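# Balance spirit level on can with three golf balls

## Task

Set the spirit level lying flat across the top of the upright drink can on the table. Then place all three golf balls in a line on top of the level, so that only the can supports the level and the balls.

## Robot and tools

Robot: two arms, left_arm and right_arm. Each ends in a four-digit hand with index, middle, ring and thumb; right_arm has a right hand and left_arm its mirror image. Base positions in metres: left_arm (-0.047, +0.447, 0), right_arm (+0.030, -0.391, 0), each turned slightly about z.

Scene frame: origin at table-top height, halfway between the nominal bases. +x points out over the table, +y toward left_arm, +z up. All positions, velocities and targets use this frame. Hand point axes: +z runs along straight fingers toward the tips, +y points out of the palm face, and +x crosses the palm away from the thumb on the right hand but toward the thumb on the left hand. A rigid mast sticks out on the palm side near the wrist and can strike objects.

A row has 48 numbers, each in [-1, 1], and both arms are always included. Left block first: dx, dy, dz, rx, ry, rz, then 16 hand motor goals, then current_limit and speed. The right block follows in the same layout. The pose numbers are offsets, not poses. They count from that arm's Hand target as it was when the action or move began, not from the previous row, and they run along scene axes. 1.0 equals 0.6 m or 180 degrees. rx, ry, rz together form one rotation vector, turning about the Hand target's position. To keep an arm still, send six zeros. Sending the same offset again moves the arm further.

Hand numbers are absolute goals, not offsets. Each maps linearly between a hinge's two stops. Order: index_mcp, index_abd, index_pip, index_dip, middle_mcp, middle_abd, middle_pip, middle_dip, ring_mcp, ring_abd, ring_pip, ring_dip, thumb_cmc, thumb_axl, thumb_mcp, thumb_ipl. The straight values are mcp +0.75, abd 0.00, pip +0.58, dip +0.70, thumb_cmc +0.71, thumb_axl +0.68, thumb_mcp +0.23 and thumb_ipl +0.17. Moving toward -1 curls fingers toward the palm, and thumb_cmc toward -1 brings the thumb in front of the palm. current_limit scales from 0 mA at -1 to 550 mA at +1. speed gives a hinge rate of (speed+1)/2 of 8.5 rad/s. At the start these are +0.4 and -0.6. A zero in a hand slot is a real goal. To leave a hand unchanged, send back its hand_goal, hand_current_limit and hand_speed.

Tools:
- execute_actions: actions is a list of actions. Each action is a table of up to 15 rows of 48 numbers, with one row per 1/30 s. A short table repeats its last row, and one action lasts 0.5 s. cameras lists camera names, or ["all"]. An empty actions list returns images by default.
- move: target is one 48-number row, or a list of up to 15 rows. Every row counts from the Hand targets at the start of the move. speed is in m/s, from 0.002 to 3.6 with default 0.25, and turning is capped at twice that in rad/s. It can be one value or one per target. blend is a corner-rounding radius in metres, and 0 means stop at each target. stop_force is in N from 3 to 120, one value for both arms; the path ends when the wrist senses that much push against the motion. Do not use it while the hand rotates, or when backing off a contact. zero (default true) re-zeroes the sensor before the move. blocking=false returns early but cannot be combined with stop_force. A move lasts at most 10 s.
- wait: seconds from 0 to 10; the arms hold their last command.
- stop: brakes a running move.
- zoom_image: camera, plus region [x0, y0, x1, y1] in pixels, at most 504 by 504, taken from the newest image.
- zero_wrist_force: arm, either "left_arm" or "right_arm".
- finished_scene: scene 1. This cannot be undone.

Cameras: cam_head_left, cam_head_right, cam_high and cam_low are 896x504; cam_left_wrist and cam_right_wrist are 672x504.

Results: end_effector_position (m), end_effector_quat_wxyz and velocities are in the scene frame. Hand target is the last commanded pose after clipping, and the hand point often rests a little short of it. Wrist force and Wrist torque use the hand point's own axes; a third line reports the peak since the last reading. Hand lines give one entry per motor: hand_goal, hand_measured, hand_current_ma, and hand_state (moving, goal, blocked or overload). A move adds a line with its ending (done, off_target, moving, held or fault) and limits (paced means clipped, held means withheld).

Cautions: each control step, commanded orientation is clipped to within 32 degrees of the measured one. The arms are stiff. A net outside force near 150 N, or contact torque at a joint limit (wrist joints 26.3 N m), stops that arm for 10 s. Approach slowly, and back off by commanding a target behind the hand point. A finger motor at 495 mA or more for 5 s shuts down, and a hot motor at 85 °C brakes the arm. Keep the arms apart, since a press between them can fail the scene. Keep paths clear of an arm's own base. Do not drop or fling objects, and do not strike the table or the can hard. Anything left off the table fails the task. Loose items may get nudged now and then. The final arrangement must stay in place after the hands let go.

Each tool is called after "Emit:" in YAML: its name, and indented under it one key for each argument.

## Session

Emit:
execute_actions:
  actions: []

Scene clock: 0.00 s.
left_arm: end_effector_position=(+0.2131, +0.6382, +0.3548) hand_goal=(+0.754, +0.000, +0.576, +0.696, +0.754, +0.000, +0.576, +0.696, +0.754, +0.000, +0.576, +0.696, +0.714, +0.678, +0.226, +0.168) hand_measured=(+0.754, +0.000, +0.576, +0.696, +0.754, +0.000, +0.576, +0.696, +0.754, +0.000, +0.576, +0.696, +0.714, +0.678, +0.226, +0.168) hand_current_ma=(+0, +0, +0, +0, +0, +0, +0, +0, +0, +0, +0, +0, +0, +0, +0, +0) hand_state=(goal, goal, goal, goal, goal, goal, goal, goal, goal, goal, goal, goal, goal, goal, goal, goal) hand_current_limit=0.40 hand_speed=-0.60 end_effector_quat_wxyz=(-0.019, -0.245, +0.966, -0.077) | right_arm: end_effector_position=(+0.3638, -0.0154, +0.2759) hand_goal=(+0.754, +0.000, +0.576, +0.696, +0.754, +0.000, +0.576, +0.696, +0.754, +0.000, +0.576, +0.696, +0.714, +0.678, +0.226, +0.168) hand_measured=(+0.754, +0.000, +0.576, +0.696, +0.754, +0.000, +0.576, +0.696, +0.754, +0.000, +0.576, +0.696, +0.714, +0.678, +0.226, +0.168) hand_current_ma=(+0, +0, +0, +0, +0, +0, +0, +0, +0, +0, +0, +0, +0, +0, +0, +0) hand_state=(goal, goal, goal, goal, goal, goal, goal, goal, goal, goal, goal, goal, goal, goal, goal, goal) hand_current_limit=0.40 hand_speed=-0.60 end_effector_quat_wxyz=(+0.229, +0.711, -0.665, -0.009)
Joint positions: left_arm=[3.969 -1.2 -1.827 -1.805 1.465 -1.207] | right_arm=[0.484 -1.192 1.333 -1.263 -1.689 3.612]
Joint velocities: within noise
Joint torques (N m): no reading
Motor temperatures (°C): left_arm=[28 25 33 36 32 32] | right_arm=[26 33 20 34 36 39]
Wrist force (N): no reading
Wrist torque (N m): no reading
Wrist force, peak (N): no reading
Hand target: left_arm +0.2131, +0.6382, +0.3548; -0.019, -0.245, +0.966, -0.077 | right_arm +0.3638, -0.0154, +0.2759; +0.229, +0.711, -0.665, -0.009

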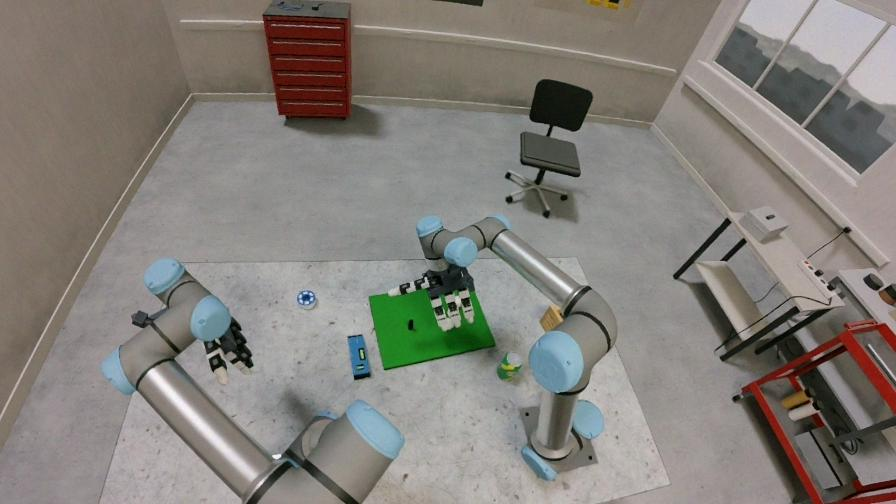

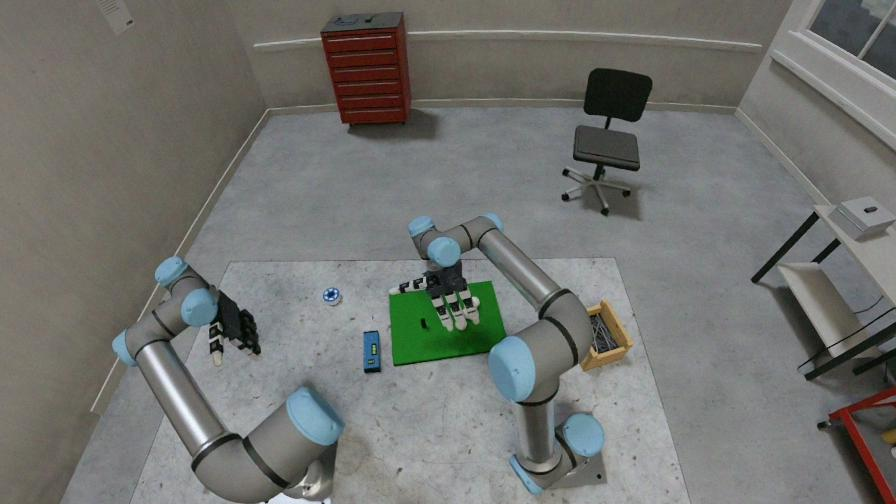

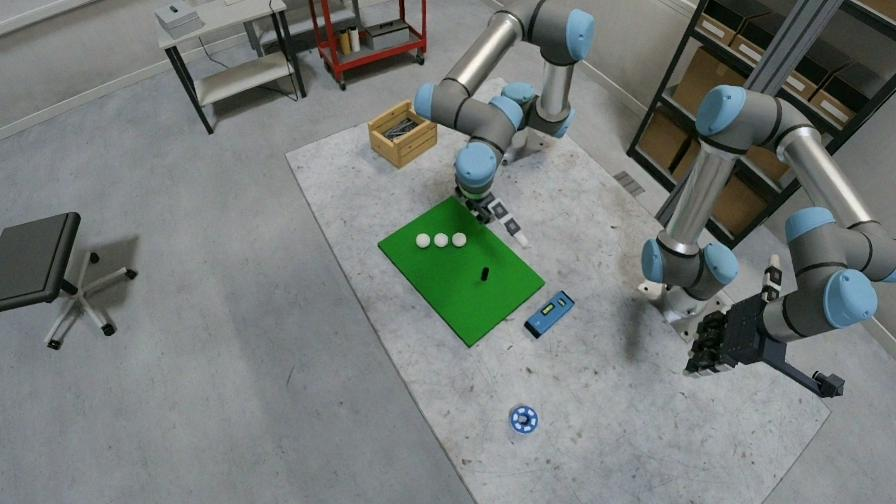

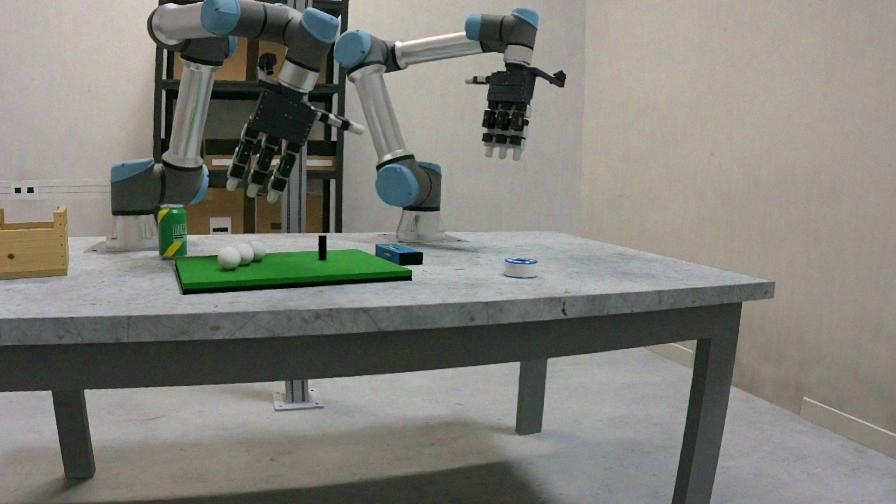

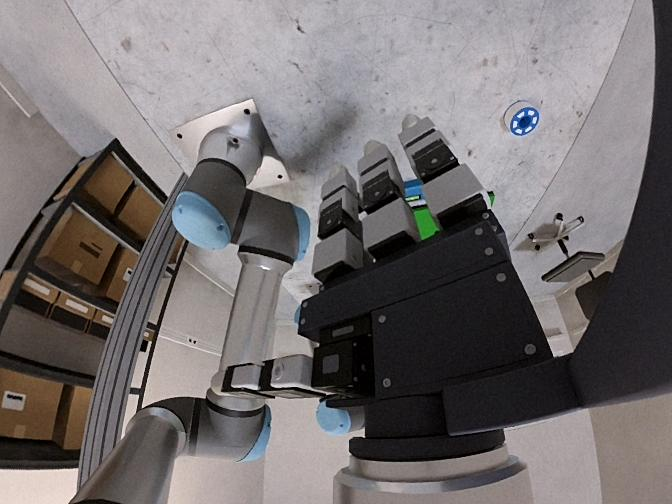

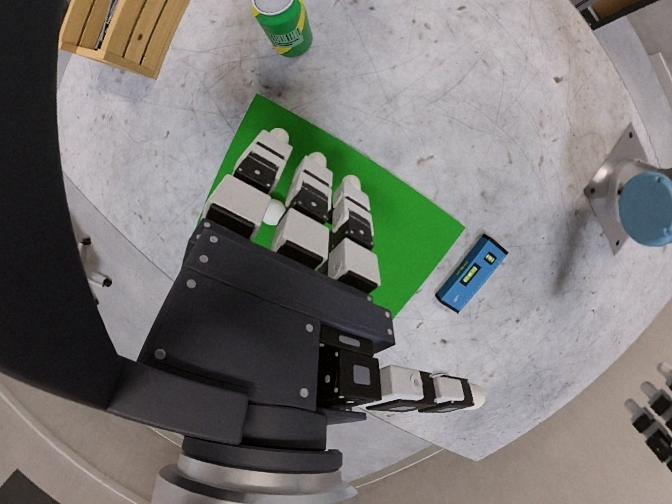

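Emit:
zoom_image:
  camera: "cam_high"
  region: [360, 180, 620, 360]

Emit:
zoom_image:
  camera: "cam_low"
  region: [130, 180, 450, 320]

Emit:
zoom_image:
  camera: "cam_head_left"
  region: [320, 260, 560, 400]

Emit:
zoom_image:
  camera: "cam_right_wrist"
  region: [180, 0, 540, 360]

Scaled by 1.938.

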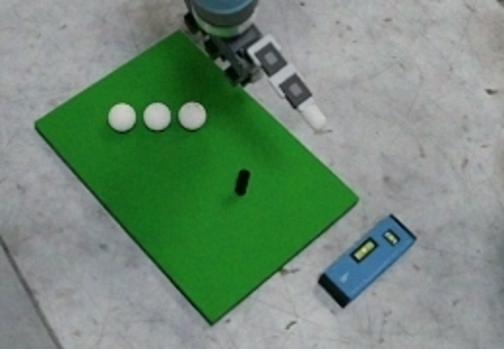

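Scaled by 1.575.

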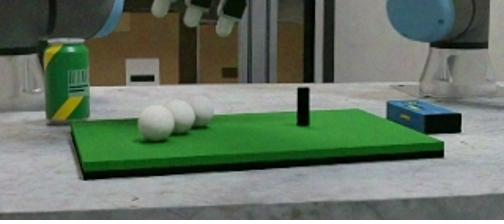

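Scaled by 2.100.

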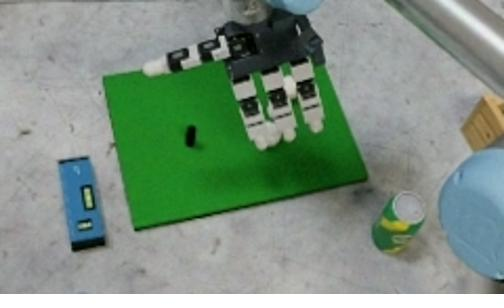

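Scaled by 1.400 from the camera's 672x504 image, which has a finer 960x720 frame.

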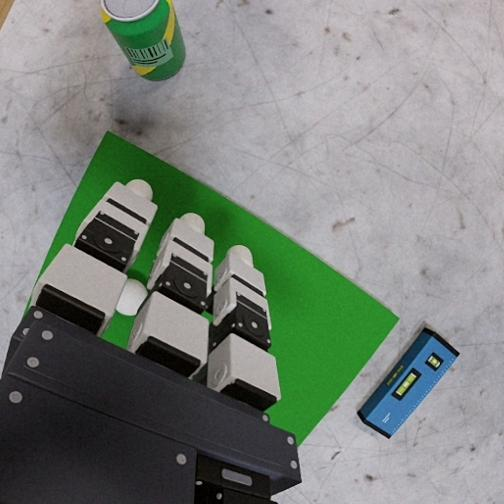

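Emit:
move:
  target: [0,0,0,0,0,0,0.754,0,0.576,0.696,0.754,0,0.576,0.696,0.754,0,0.576,0.696,0.714,0.678,0.226,0.168,0.4,-0.6,-0.14,-0.141,0.09,0.3,0.296,0.845,-0.068,0,0.431,0.551,-0.068,0,0.431,0.551,0.754,0,0.576,0.696,-0.657,0.678,0.337,0.168,0.4,-0.6]
  speed: 0.4
  cameras: ["cam_head_right","cam_right_wrist","cam_high"]

Scene clock: 28.13 s.
left_arm: end_effector_position=(+0.2131, +0.6382, +0.3548) hand_goal=(+0.754, +0.000, +0.576, +0.696, +0.754, +0.000, +0.576, +0.696, +0.754, +0.000, +0.576, +0.696, +0.714, +0.678, +0.226, +0.168) hand_measured=(+0.754, +0.000, +0.576, +0.696, +0.754, +0.000, +0.576, +0.696, +0.754, +0.000, +0.576, +0.696, +0.714, +0.678, +0.224, +0.168) hand_current_ma=(-2, +0, +1, +0, -2, +0, +1, +0, -2, +0, +1, +0, +0, -2, -6, -1) hand_state=(goal, goal, goal, goal, goal, goal, goal, goal, goal, goal, goal, goal, goal, goal, goal, goal) hand_current_limit=0.40 hand_speed=-0.60 end_effector_quat_wxyz=(-0.019, -0.245, +0.966, -0.077) | right_arm: end_effector_position=(+0.2798, -0.1001, +0.3299) hand_goal=(-0.068, +0.000, +0.432, +0.552, -0.068, +0.000, +0.432, +0.552, +0.754, +0.000, +0.576, +0.696, -0.656, +0.678, +0.338, +0.168) hand_measured=(-0.054, +0.000, +0.438, +0.554, -0.054, +0.000, +0.438, +0.556, +0.752, +0.000, +0.576, +0.696, -0.658, +0.678, +0.330, +0.168) hand_current_ma=(+20, +0, +5, +2, +21, +0, +6, +2, -1, +0, +0, +0, -1, +0, -14, +0) hand_state=(goal, goal, goal, goal, goal, goal, goal, goal, goal, goal, goal, goal, goal, goal, goal, goal) hand_current_limit=0.40 hand_speed=-0.60 end_effector_quat_wxyz=(+0.011, +0.725, +0.650, -0.229)
Joint positions: left_arm=[3.969 -1.2 -1.827 -1.805 1.465 -1.207] | right_arm=[0.704 -1.654 1.628 -1.083 -1.592 0.845]
Joint torques (N m): left_arm=[0.8 6.34 22.75 2.33 -0.13 -0.16] | right_arm=[9.32 -9.14 -34.73 -3.21 1.19 -1.77]
Wrist force (N): left_arm=[-0.1 0.1 0.1] | right_arm=[-0.7 -1.7 0.6]
Wrist torque (N m): left_arm=[0.01 0.01 0.00] | right_arm=[0.01 -0.20 -0.24]
Wrist force, peak (N): left_arm=[0.2 0.3 0.4] | right_arm=[-1.0 -2.2 0.7]
Hand target: left_arm +0.2131, +0.6382, +0.3548; -0.019, -0.245, +0.966, -0.077 | right_arm +0.2798, -0.1000, +0.3299; +0.011, +0.725, +0.650, -0.229
Off the commanded pose: left_arm 0.000 m, 0 deg | right_arm 0.000 m, 0 deg.
move: done
camera_calibration:
cam_right_wrist: T_world_to_cam=[[0.507808, -0.854497, 0.109389, -0.224733], [-0.338373, -0.0810713, 0.937513, -0.268533], [-0.792234, -0.513091, -0.330308, 0.402847], [0, 0, 0, 1]] pos_world=[0.342405, -0.00710698, 0.4094]
Images, in order (width x height): cam_head_right 896x504, cam_high 896x504, cam_right_wrist 672x504.

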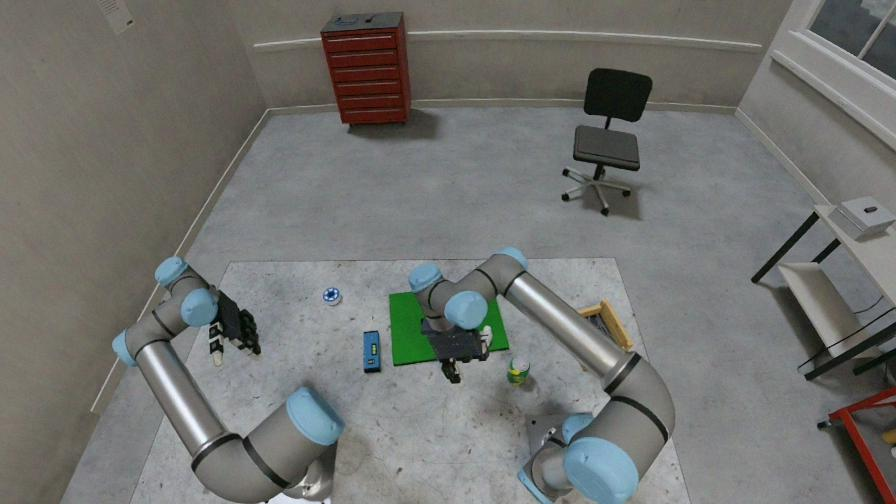

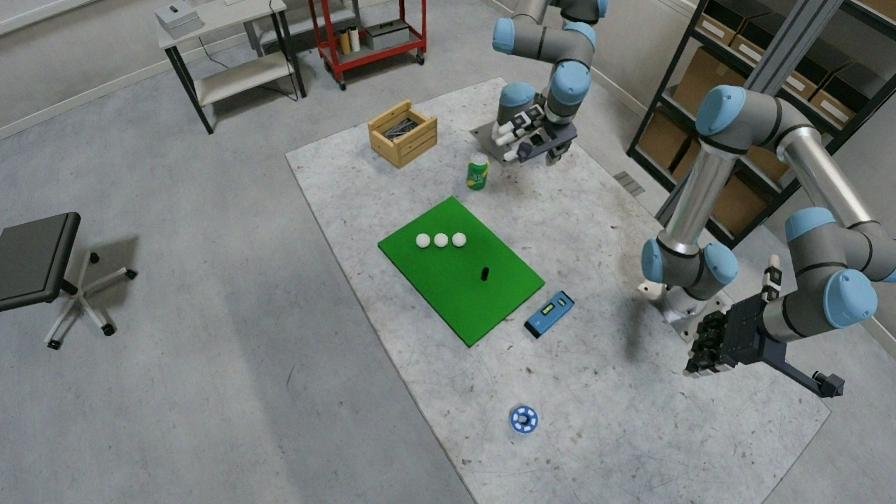

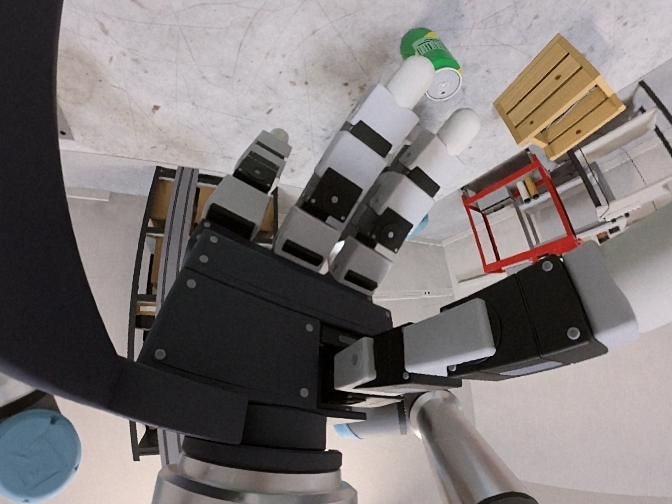

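Emit:
move:
  target: [0,0,0,0,0,0,0.754,0,0.576,0.696,0.754,0,0.576,0.696,0.754,0,0.576,0.696,0.714,0.678,0.226,0.168,0.4,-0.6,0,0,-0.05,-0.016,0.4115,0.110,-0.068,0,0.431,0.551,-0.068,0,0.431,0.551,0.754,0,0.576,0.696,-0.657,0.678,0.337,0.168,0.4,-0.6]
  speed: 0.4
  cameras: ["cam_head_right","cam_high"]

Scene clock: 31.97 s.
left_arm: end_effector_position=(+0.2131, +0.6382, +0.3548) hand_goal=(+0.754, +0.000, +0.576, +0.696, +0.754, +0.000, +0.576, +0.696, +0.754, +0.000, +0.576, +0.696, +0.714, +0.678, +0.226, +0.168) hand_measured=(+0.754, +0.000, +0.576, +0.696, +0.754, +0.000, +0.576, +0.696, +0.754, +0.000, +0.576, +0.696, +0.714, +0.678, +0.224, +0.168) hand_current_ma=(-2, +0, +1, +0, -2, +0, +1, +0, -2, +0, +1, +0, +0, -2, -6, -1) hand_state=(goal, goal, goal, goal, goal, goal, goal, goal, goal, goal, goal, goal, goal, goal, goal, goal) hand_current_limit=0.40 hand_speed=-0.60 end_effector_quat_wxyz=(-0.019, -0.245, +0.966, -0.077) | right_arm: end_effector_position=(+0.2798, -0.0999, +0.2999) hand_goal=(-0.068, +0.000, +0.432, +0.552, -0.068, +0.000, +0.432, +0.552, +0.754, +0.000, +0.576, +0.696, -0.656, +0.678, +0.338, +0.168) hand_measured=(-0.072, +0.000, +0.434, +0.554, -0.072, +0.000, +0.434, +0.554, +0.746, +0.000, +0.576, +0.696, -0.658, +0.678, +0.334, +0.168) hand_current_ma=(-3, +0, +1, +2, -3, +0, +1, +2, -9, +0, +0, +0, -1, +0, -4, +0) hand_state=(goal, goal, goal, goal, goal, goal, goal, goal, goal, goal, goal, goal, goal, goal, goal, goal) hand_current_limit=0.40 hand_speed=-0.60 end_effector_quat_wxyz=(-0.327, +0.327, +0.627, -0.627)
Joint positions: left_arm=[3.969 -1.2 -1.827 -1.805 1.465 -1.207] | right_arm=[0.558 -1.058 1.182 -0.123 -1.596 -0.001]
Joint torques (N m): left_arm=[0.76 6.1 23.12 2.36 -0.15 -0.2] | right_arm=[1.82 -47.98 -6.51 1.71 2.02 1.14]
Wrist force (N): left_arm=[0.1 0.2 0.1] | right_arm=[0.0 -3.4 2.7]
Wrist torque (N m): left_arm=[0.02 -0.01 0.01] | right_arm=[-0.34 -0.18 -0.13]
Wrist force, peak (N): left_arm=[0.1 0.4 0.0] | right_arm=[0.0 -3.6 2.8]
Hand target: left_arm +0.2131, +0.6382, +0.3548; -0.019, -0.245, +0.966, -0.077 | right_arm +0.2798, -0.1000, +0.2999; -0.327, +0.327, +0.627, -0.627
Off the commanded pose: left_arm 0.000 m, 0 deg | right_arm 0.000 m, 0 deg.
move: done
Images, in order (width x height): cam_head_right 896x504, cam_high 896x504.

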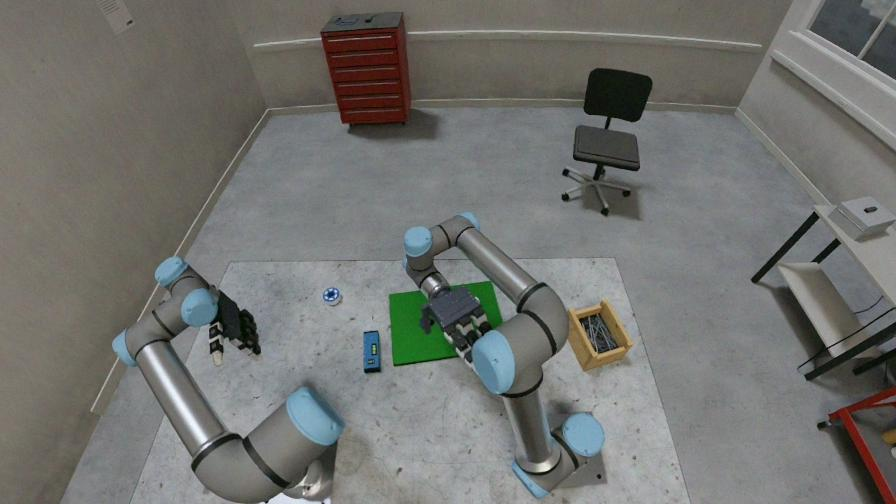

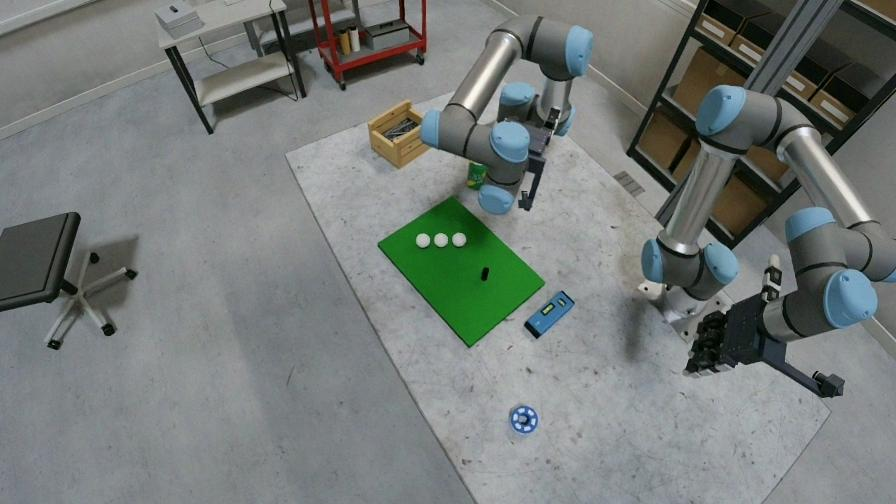

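Emit:
move:
  target: [0,0,0,0,0,0,0.754,0,0.576,0.696,0.754,0,0.576,0.696,0.754,0,0.576,0.696,0.714,0.678,0.226,0.168,0.4,-0.6,0.133,0.633,-0.133,0,0,-0.6556,-0.068,0,0.431,0.551,-0.068,0,0.431,0.551,0.754,0,0.576,0.696,-0.657,0.678,0.337,0.168,0.4,-0.6]
  speed: 0.4
  cameras: ["cam_head_right","cam_high","cam_low","cam_right_wrist"]

Scene clock: 35.47 s.
left_arm: end_effector_position=(+0.2131, +0.6382, +0.3548) hand_goal=(+0.754, +0.000, +0.576, +0.696, +0.754, +0.000, +0.576, +0.696, +0.754, +0.000, +0.576, +0.696, +0.714, +0.678, +0.226, +0.168) hand_measured=(+0.754, +0.000, +0.576, +0.696, +0.754, +0.000, +0.576, +0.696, +0.754, +0.000, +0.576, +0.696, +0.714, +0.678, +0.224, +0.168) hand_current_ma=(-2, +0, +1, +0, -2, +0, +1, +0, -2, +0, +1, +0, +0, -2, -6, -1) hand_state=(goal, goal, goal, goal, goal, goal, goal, goal, goal, goal, goal, goal, goal, goal, goal, goal) hand_current_limit=0.40 hand_speed=-0.60 end_effector_quat_wxyz=(-0.019, -0.245, +0.966, -0.077) | right_arm: end_effector_position=(+0.3595, +0.2798, +0.2202) hand_goal=(-0.068, +0.000, +0.432, +0.552, -0.068, +0.000, +0.432, +0.552, +0.754, +0.000, +0.576, +0.696, -0.656, +0.678, +0.338, +0.168) hand_measured=(-0.072, +0.000, +0.434, +0.554, -0.072, +0.000, +0.434, +0.554, +0.746, +0.000, +0.576, +0.696, -0.658, +0.678, +0.334, +0.168) hand_current_ma=(-3, +0, +1, +2, -3, +0, +1, +2, -9, +0, +0, +0, -1, +0, -3, +0) hand_state=(goal, goal, goal, goal, goal, goal, goal, goal, goal, goal, goal, goal, goal, goal, goal, goal) hand_current_limit=0.40 hand_speed=-0.60 end_effector_quat_wxyz=(+0.706, -0.706, -0.043, +0.043)
Joint positions: left_arm=[3.969 -1.2 -1.827 -1.805 1.465 -1.207] | right_arm=[0.608 -1.08 1.425 -0.346 0.514 0.001]
Joint torques (N m): left_arm=[0.99 6.98 23.15 2.47 -0.17 -0.28] | right_arm=[-2.03 -31.76 -33.13 0.52 2.2 -2.16]
Wrist force (N): left_arm=[-0.1 0.0 0.0] | right_arm=[-0.2 -3.4 3.1]
Wrist torque (N m): left_arm=[0.01 0.02 -0.01] | right_arm=[-0.38 -0.11 -0.10]
Wrist force, peak (N): left_arm=[-0.1 0.4 0.0] | right_arm=[-0.3 -3.9 3.6]
Hand target: left_arm +0.2131, +0.6382, +0.3548; -0.019, -0.245, +0.966, -0.077 | right_arm +0.3596, +0.2798, +0.2201; +0.706, -0.706, -0.043, +0.042
Off the commanded pose: left_arm 0.000 m, 0 deg | right_arm 0.000 m, 0 deg.
move: done
camera_calibration:
cam_right_wrist: T_world_to_cam=[[-0.807366, -0.0887954, -0.583331, 0.482559], [-0.329924, -0.751693, 0.571059, 0.157392], [-0.489193, 0.653509, 0.577596, -0.0105483], [0, 0, 0, 1]] pos_world=[0.436369, 0.168053, 0.197704]
Images, in order (width x height): cam_head_right 896x504, cam_high 896x504, cam_low 896x504, cam_right_wrist 672x504.

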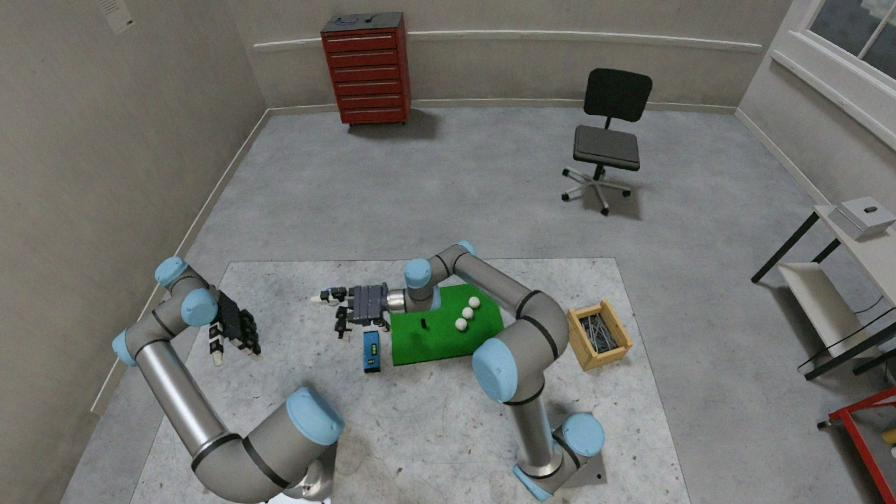

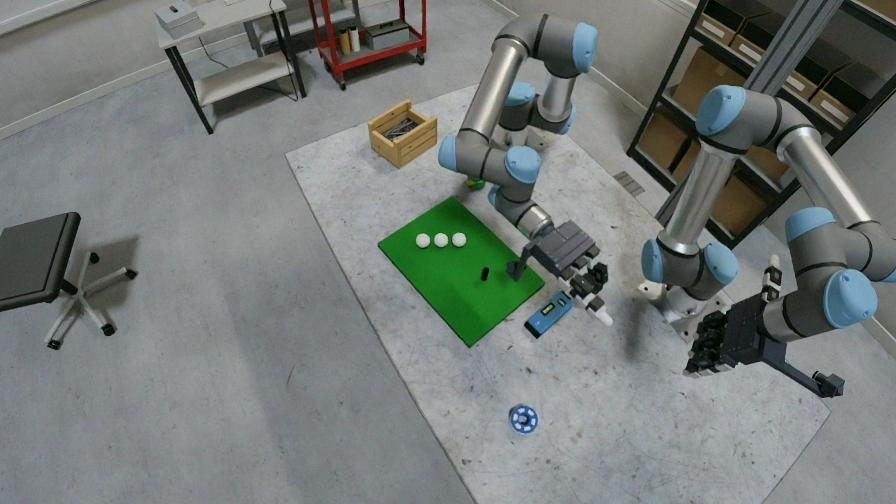

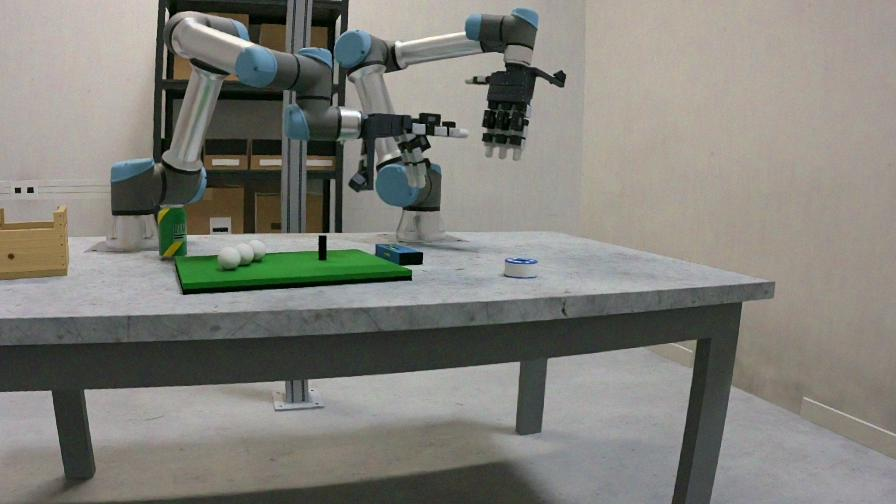

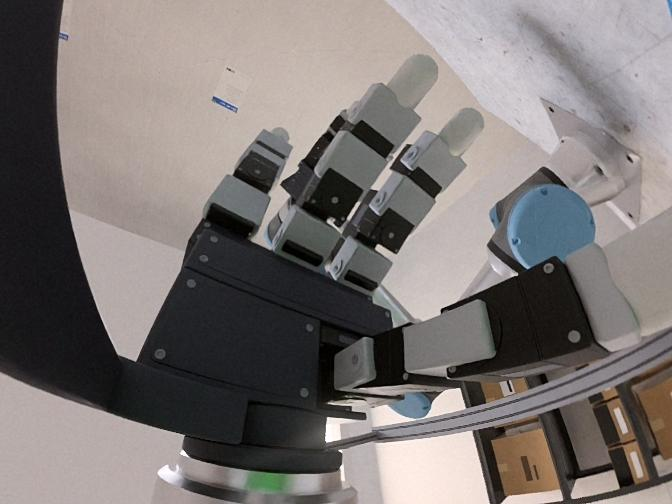

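Emit:
zoom_image:
  camera: "cam_head_right"
  region: [300, 270, 420, 390]

Emit:
zoom_image:
  camera: "cam_high"
  region: [500, 200, 640, 360]

Emit:
zoom_image:
  camera: "cam_low"
  region: [300, 90, 500, 290]

Scaled by 4.200.

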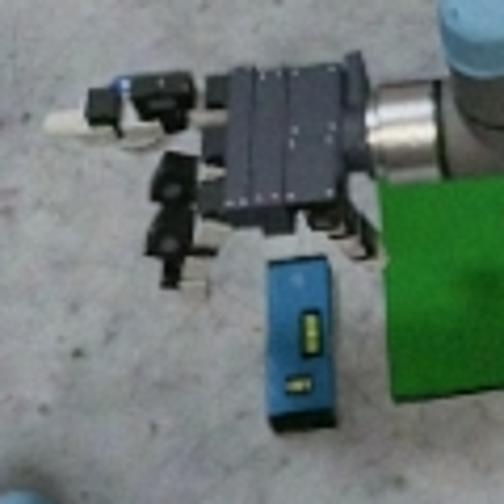

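Scaled by 3.150.

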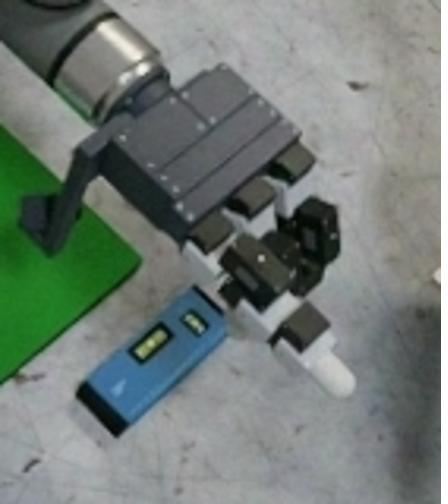

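Scaled by 2.520.

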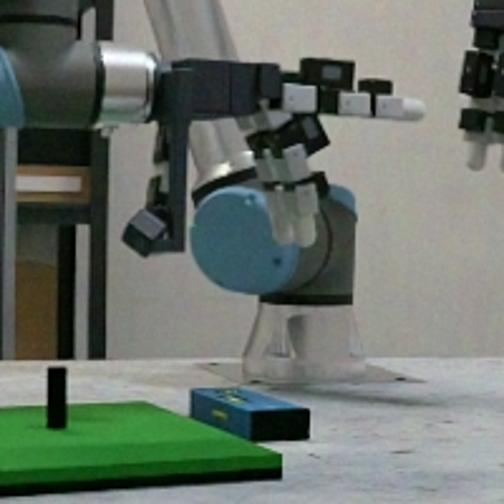

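Emit:
move:
  target: [0,0,0,0,0,0,0.754,0,0.576,0.696,0.754,0,0.576,0.696,0.754,0,0.576,0.696,0.714,0.678,0.226,0.168,0.4,-0.6,0.004,0.034,-0.16,-0.1103,-0.0135,0,0.452,0,-0.365,0.493,0.452,0,-0.365,0.493,0.754,0,0.576,0.696,-0.657,0.678,0.1685,0.168,0.4,-0.6]
  speed: 0.3
  cameras: ["cam_head_right","cam_high","cam_low","cam_right_wrist"]

Scene clock: 45.87 s.
left_arm: end_effector_position=(+0.2131, +0.6382, +0.3548) hand_goal=(+0.754, +0.000, +0.576, +0.696, +0.754, +0.000, +0.576, +0.696, +0.754, +0.000, +0.576, +0.696, +0.714, +0.678, +0.226, +0.168) hand_measured=(+0.754, +0.000, +0.576, +0.696, +0.754, +0.000, +0.576, +0.696, +0.754, +0.000, +0.576, +0.696, +0.714, +0.678, +0.224, +0.168) hand_current_ma=(-2, +0, +1, +0, -2, +0, +1, +0, -2, +0, +1, +0, +0, -2, -6, -1) hand_state=(goal, goal, goal, goal, goal, goal, goal, goal, goal, goal, goal, goal, goal, goal, goal, goal) hand_current_limit=0.40 hand_speed=-0.60 end_effector_quat_wxyz=(-0.019, -0.245, +0.966, -0.077) | right_arm: end_effector_position=(+0.3619, +0.3003, +0.1242) hand_goal=(+0.452, +0.000, -0.364, +0.494, +0.452, +0.000, -0.364, +0.494, +0.754, +0.000, +0.576, +0.696, -0.656, +0.678, +0.168, +0.168) hand_measured=(+0.438, +0.000, -0.360, +0.496, +0.438, +0.000, -0.360, +0.496, +0.746, +0.000, +0.576, +0.696, -0.658, +0.678, +0.168, +0.168) hand_current_ma=(-20, +0, +2, +2, -21, +0, +3, +2, -11, +0, +0, +0, -1, +0, +0, +0) hand_state=(goal, goal, goal, goal, goal, goal, goal, goal, goal, goal, goal, goal, goal, goal, goal, goal) hand_current_limit=0.40 hand_speed=-0.60 end_effector_quat_wxyz=(-0.573, +0.817, +0.050, -0.034)
Joint positions: left_arm=[3.969 -1.2 -1.827 -1.805 1.465 -1.207] | right_arm=[0.694 -0.807 1.073 0.305 0.683 -0.464]
Joint torques (N m): left_arm=[0.98 6.87 23.97 2.51 -0.12 -0.27] | right_arm=[-8.4 -53.72 -18.6 1.98 -0.47 -0.39]
Wrist force (N): left_arm=[-0.1 0.3 -0.1] | right_arm=[0.1 -3.0 2.1]
Wrist torque (N m): left_arm=[0.05 0.01 -0.01] | right_arm=[-0.17 -0.19 -0.06]
Wrist force, peak (N): left_arm=[0.0 0.4 0.1] | right_arm=[0.0 -4.5 2.8]
Hand target: left_arm +0.2131, +0.6382, +0.3548; -0.019, -0.245, +0.966, -0.077 | right_arm +0.3620, +0.3002, +0.1241; -0.573, +0.817, +0.050, -0.034
Off the commanded pose: left_arm 0.000 m, 0 deg | right_arm 0.000 m, 0 deg.
move: done
camera_calibration:
cam_right_wrist: T_world_to_cam=[[-0.782996, -0.287302, -0.551701, 0.477155], [-0.358929, -0.515701, 0.777961, 0.14235], [-0.508022, 0.807162, 0.300671, 0.0276861], [0, 0, 0, 1]] pos_world=[0.438769, 0.18815, 0.14418]
Images, in order (width x height): cam_head_right 896x504, cam_high 896x504, cam_low 896x504, cam_right_wrist 672x504.

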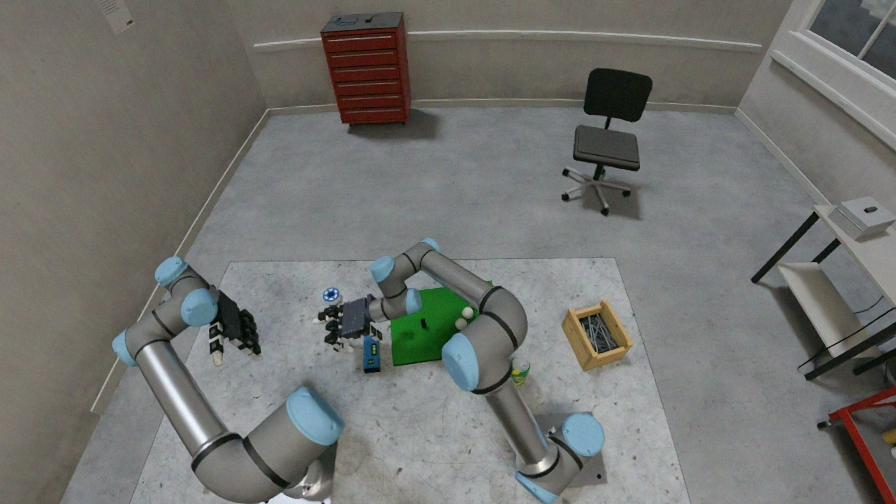

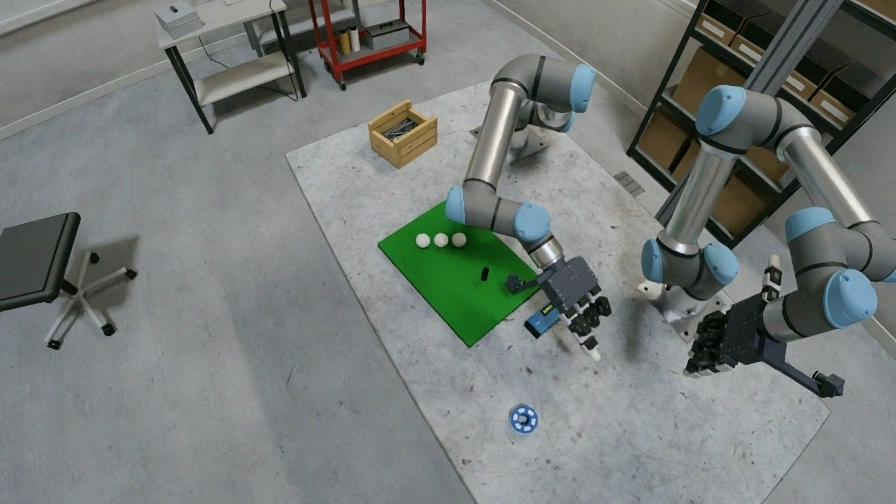

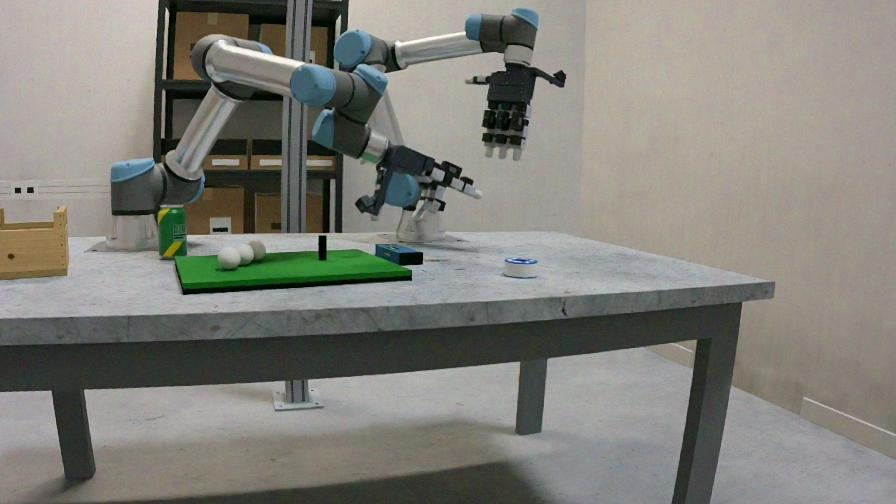

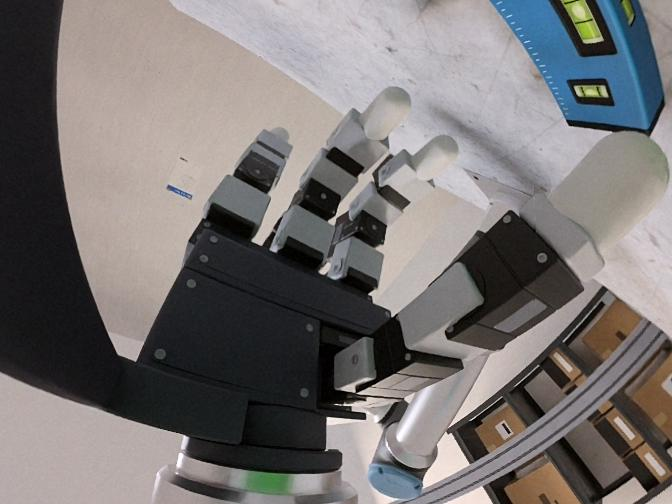

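Emit:
zoom_image:
  camera: "cam_right_wrist"
  region: [420, 0, 672, 252]

Scaled by 2.000 from the camera's 672x504 image, which has a finer 960x720 frame.

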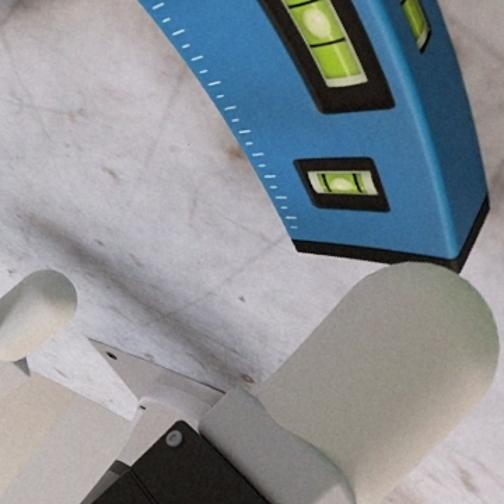

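Emit:
move:
  target: [0,0,0,0,0,0,0.754,0,0.576,0.696,0.754,0,0.576,0.696,0.754,0,0.576,0.696,0.714,0.678,0.226,0.168,0.4,-0.6,-0.0035,0.0005,-0.13,0,0,0,0.452,0,-0.364,0.494,0.452,0,-0.364,0.494,0.754,0,0.576,0.696,-0.656,0.678,0.168,0.168,0.4,-0.6]
  speed: 0.1
  stop_force: 6
  cameras: ["cam_high","cam_low","cam_right_wrist"]

Emit:
zoom_image:
  camera: "cam_low"
  region: [300, 170, 500, 300]

Scene clock: 48.93 s.
left_arm: end_effector_position=(+0.2131, +0.6382, +0.3548) hand_goal=(+0.754, +0.000, +0.576, +0.696, +0.754, +0.000, +0.576, +0.696, +0.754, +0.000, +0.576, +0.696, +0.714, +0.678, +0.226, +0.168) hand_measured=(+0.754, +0.000, +0.576, +0.696, +0.754, +0.000, +0.576, +0.696, +0.754, +0.000, +0.576, +0.696, +0.714, +0.678, +0.224, +0.168) hand_current_ma=(-2, +0, +1, +0, -2, +0, +1, +0, -2, +0, +1, +0, +0, -2, -6, -1) hand_state=(goal, goal, goal, goal, goal, goal, goal, goal, goal, goal, goal, goal, goal, goal, goal, goal) hand_current_limit=0.40 hand_speed=-0.60 end_effector_quat_wxyz=(-0.019, -0.245, +0.966, -0.077) | right_arm: end_effector_position=(+0.3599, +0.3005, +0.0461) hand_goal=(+0.452, +0.000, -0.364, +0.494, +0.452, +0.000, -0.364, +0.494, +0.754, +0.000, +0.576, +0.696, -0.656, +0.678, +0.168, +0.168) hand_measured=(+0.440, +0.000, -0.360, +0.496, +0.438, +0.000, -0.360, +0.496, +0.746, +0.000, +0.576, +0.696, -0.658, +0.678, +0.168, +0.168) hand_current_ma=(-18, +0, +2, +2, -19, +0, +3, +2, -11, +0, +0, +0, -1, +0, +0, +0) hand_state=(goal, goal, goal, goal, goal, goal, goal, goal, goal, goal, goal, goal, goal, goal, goal, goal) hand_current_limit=0.40 hand_speed=-0.60 end_effector_quat_wxyz=(-0.573, +0.817, +0.050, -0.034)
Joint positions: left_arm=[3.969 -1.2 -1.827 -1.805 1.465 -1.207] | right_arm=[0.697 -0.741 1.164 0.147 0.685 -0.462]
Joint torques (N m): left_arm=[1.09 7.43 23.58 2.63 -0.22 -0.38] | right_arm=[0.59 -68.22 -31.02 -1.14 -0.42 -0.23]
Wrist force (N): left_arm=[0.0 0.1 0.0] | right_arm=[0.1 -2.9 2.3]
Wrist torque (N m): left_arm=[0.02 0.00 0.00] | right_arm=[-0.20 -0.18 -0.08]
Wrist force, peak (N): left_arm=[0.0 0.5 0.2] | right_arm=[0.0 -4.3 1.7]
Hand target: left_arm +0.2131, +0.6382, +0.3548; -0.019, -0.245, +0.966, -0.077 | right_arm +0.3599, +0.3005, +0.0461; -0.573, +0.817, +0.050, -0.034
Off the commanded pose: left_arm 0.000 m, 0 deg | right_arm 0.000 m, 0 deg.
move: done
camera_calibration:
cam_right_wrist: T_world_to_cam=[[-0.783007, -0.287322, -0.551676, 0.432542], [-0.359026, -0.515495, 0.778053, 0.202378], [-0.507938, 0.807286, 0.30048, 0.0498626], [0, 0, 0, 1]] pos_world=[0.43667, 0.18835, 0.0661798]
Images, in order (width x height): cam_high 896x504, cam_low 896x504, cam_right_wrist 672x504.

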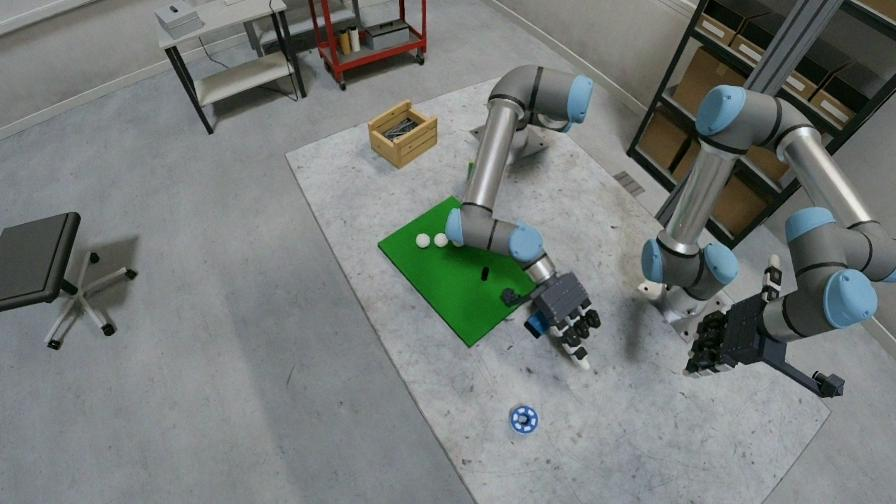

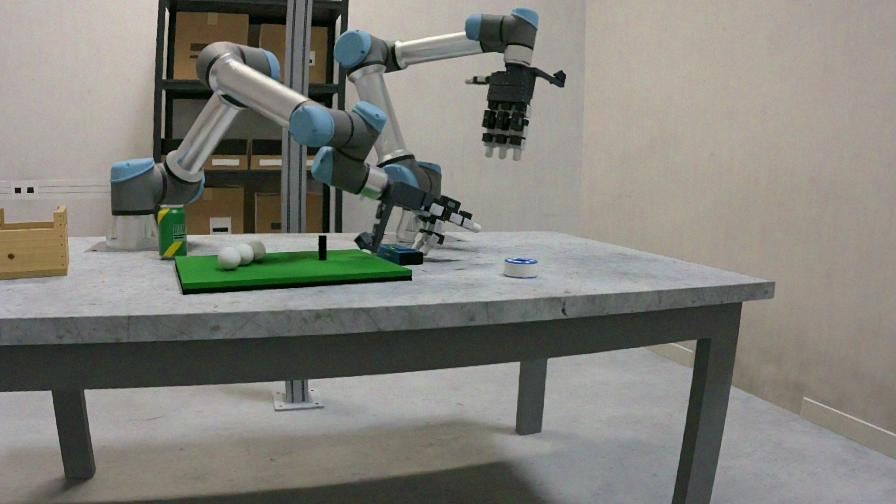

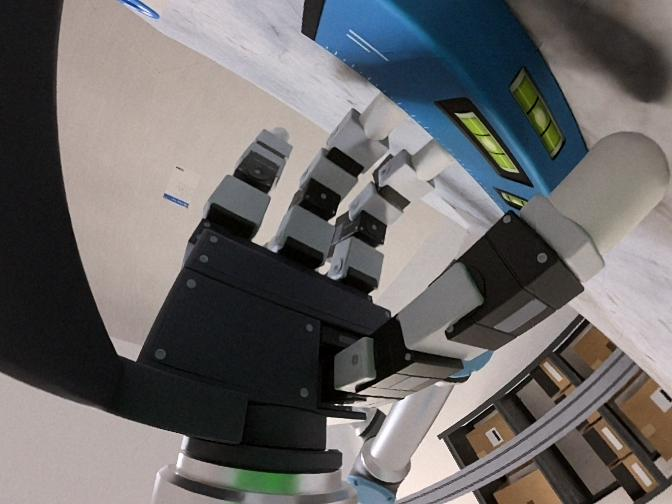

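Scaled by 2.520.

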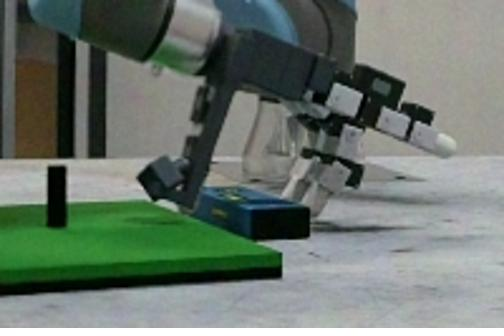

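Emit:
move:
  target: [0,0,0,0,0,0,0.754,0,0.576,0.696,0.754,0,0.576,0.696,0.754,0,0.576,0.696,0.714,0.678,0.226,0.168,0.4,-0.6,-0.0003,0.0005,-0.0045,0,0,0,0.2055,0,-0.364,0.494,0.2055,0,-0.364,0.494,0.754,0,0.576,0.696,-0.656,0.678,-0.090,0.168,0.4,-0.85]
  speed: 0.1
  cameras: ["cam_high","cam_low","cam_right_wrist"]

Scene clock: 50.50 s.
left_arm: end_effector_position=(+0.2131, +0.6382, +0.3548) hand_goal=(+0.754, +0.000, +0.576, +0.696, +0.754, +0.000, +0.576, +0.696, +0.754, +0.000, +0.576, +0.696, +0.714, +0.678, +0.226, +0.168) hand_measured=(+0.754, +0.000, +0.576, +0.696, +0.754, +0.000, +0.576, +0.696, +0.754, +0.000, +0.576, +0.696, +0.714, +0.678, +0.224, +0.168) hand_current_ma=(-2, +0, +1, +0, -2, +0, +1, +0, -2, +0, +1, +0, +0, -2, -6, -1) hand_state=(goal, goal, goal, goal, goal, goal, goal, goal, goal, goal, goal, goal, goal, goal, goal, goal) hand_current_limit=0.40 hand_speed=-0.60 end_effector_quat_wxyz=(-0.019, -0.245, +0.966, -0.077) | right_arm: end_effector_position=(+0.3597, +0.3008, +0.0435) hand_goal=(+0.206, +0.000, -0.364, +0.494, +0.206, +0.000, -0.364, +0.494, +0.754, +0.000, +0.576, +0.696, -0.656, +0.678, -0.090, +0.168) hand_measured=(+0.280, +0.000, -0.356, +0.496, +0.286, +0.000, -0.352, +0.496, +0.746, +0.000, +0.576, +0.696, -0.658, +0.678, +0.032, +0.186) hand_current_ma=(+213, +0, +9, +2, +238, +0, +15, +2, -11, +0, +0, +0, -1, +0, +385, +43) hand_state=(blocked, goal, goal, goal, blocked, goal, goal, goal, goal, goal, goal, goal, goal, goal, blocked, goal) hand_current_limit=0.40 hand_speed=-0.85 end_effector_quat_wxyz=(-0.573, +0.817, +0.050, -0.034)
Joint positions: left_arm=[3.969 -1.2 -1.827 -1.805 1.465 -1.207] | right_arm=[0.697 -0.738 1.166 0.142 0.685 -0.461]
Joint torques (N m): left_arm=[0.83 6.78 23.55 2.67 -0.23 -0.32] | right_arm=[8.8 -37.4 -3.5 0.13 1.72 2.57]
Wrist force (N): left_arm=[0.3 0.4 0.0] | right_arm=[0.6 -11.8 1.2]
Wrist torque (N m): left_arm=[0.06 -0.03 0.02] | right_arm=[-0.64 -0.18 -0.16]
Wrist force, peak (N): left_arm=[-0.1 0.5 0.0] | right_arm=[0.5 -12.1 2.0]
Hand target: left_arm +0.2131, +0.6382, +0.3548; -0.019, -0.245, +0.966, -0.077 | right_arm +0.3597, +0.3008, +0.0434; -0.573, +0.817, +0.050, -0.034
Off the commanded pose: left_arm 0.000 m, 0 deg | right_arm 0.000 m, 0 deg.
move: done
camera_calibration:
cam_right_wrist: T_world_to_cam=[[-0.782959, -0.287254, -0.551779, 0.431034], [-0.35913, -0.515533, 0.777979, 0.204655], [-0.507938, 0.807286, 0.30048, 0.050381], [0, 0, 0, 1]] pos_world=[0.43657, 0.188651, 0.0634797]
Images, in order (width x height): cam_high 896x504, cam_low 896x504, cam_right_wrist 672x504.

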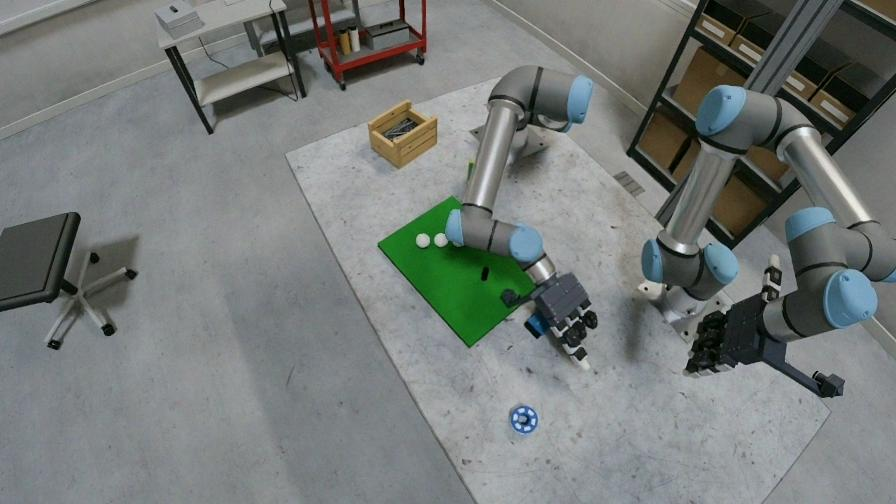

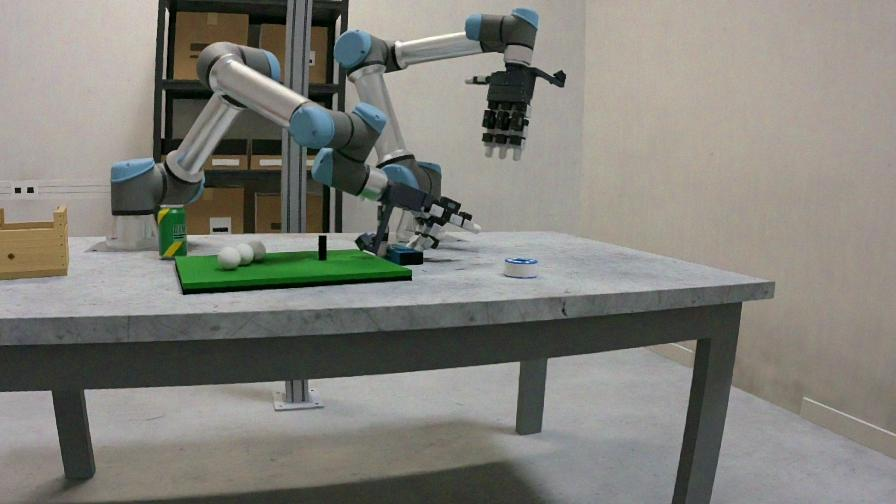

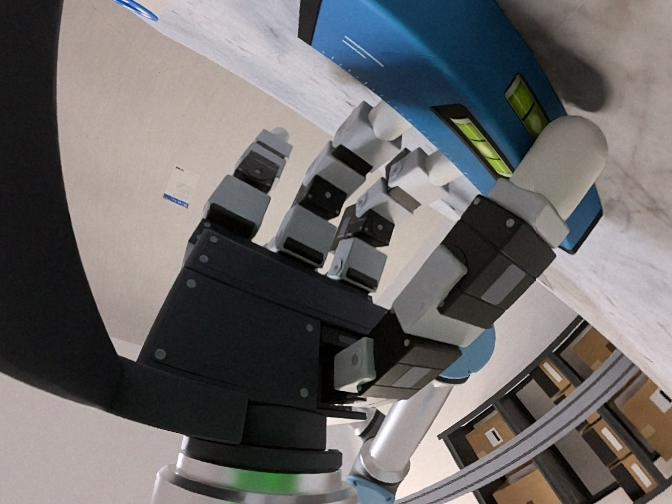

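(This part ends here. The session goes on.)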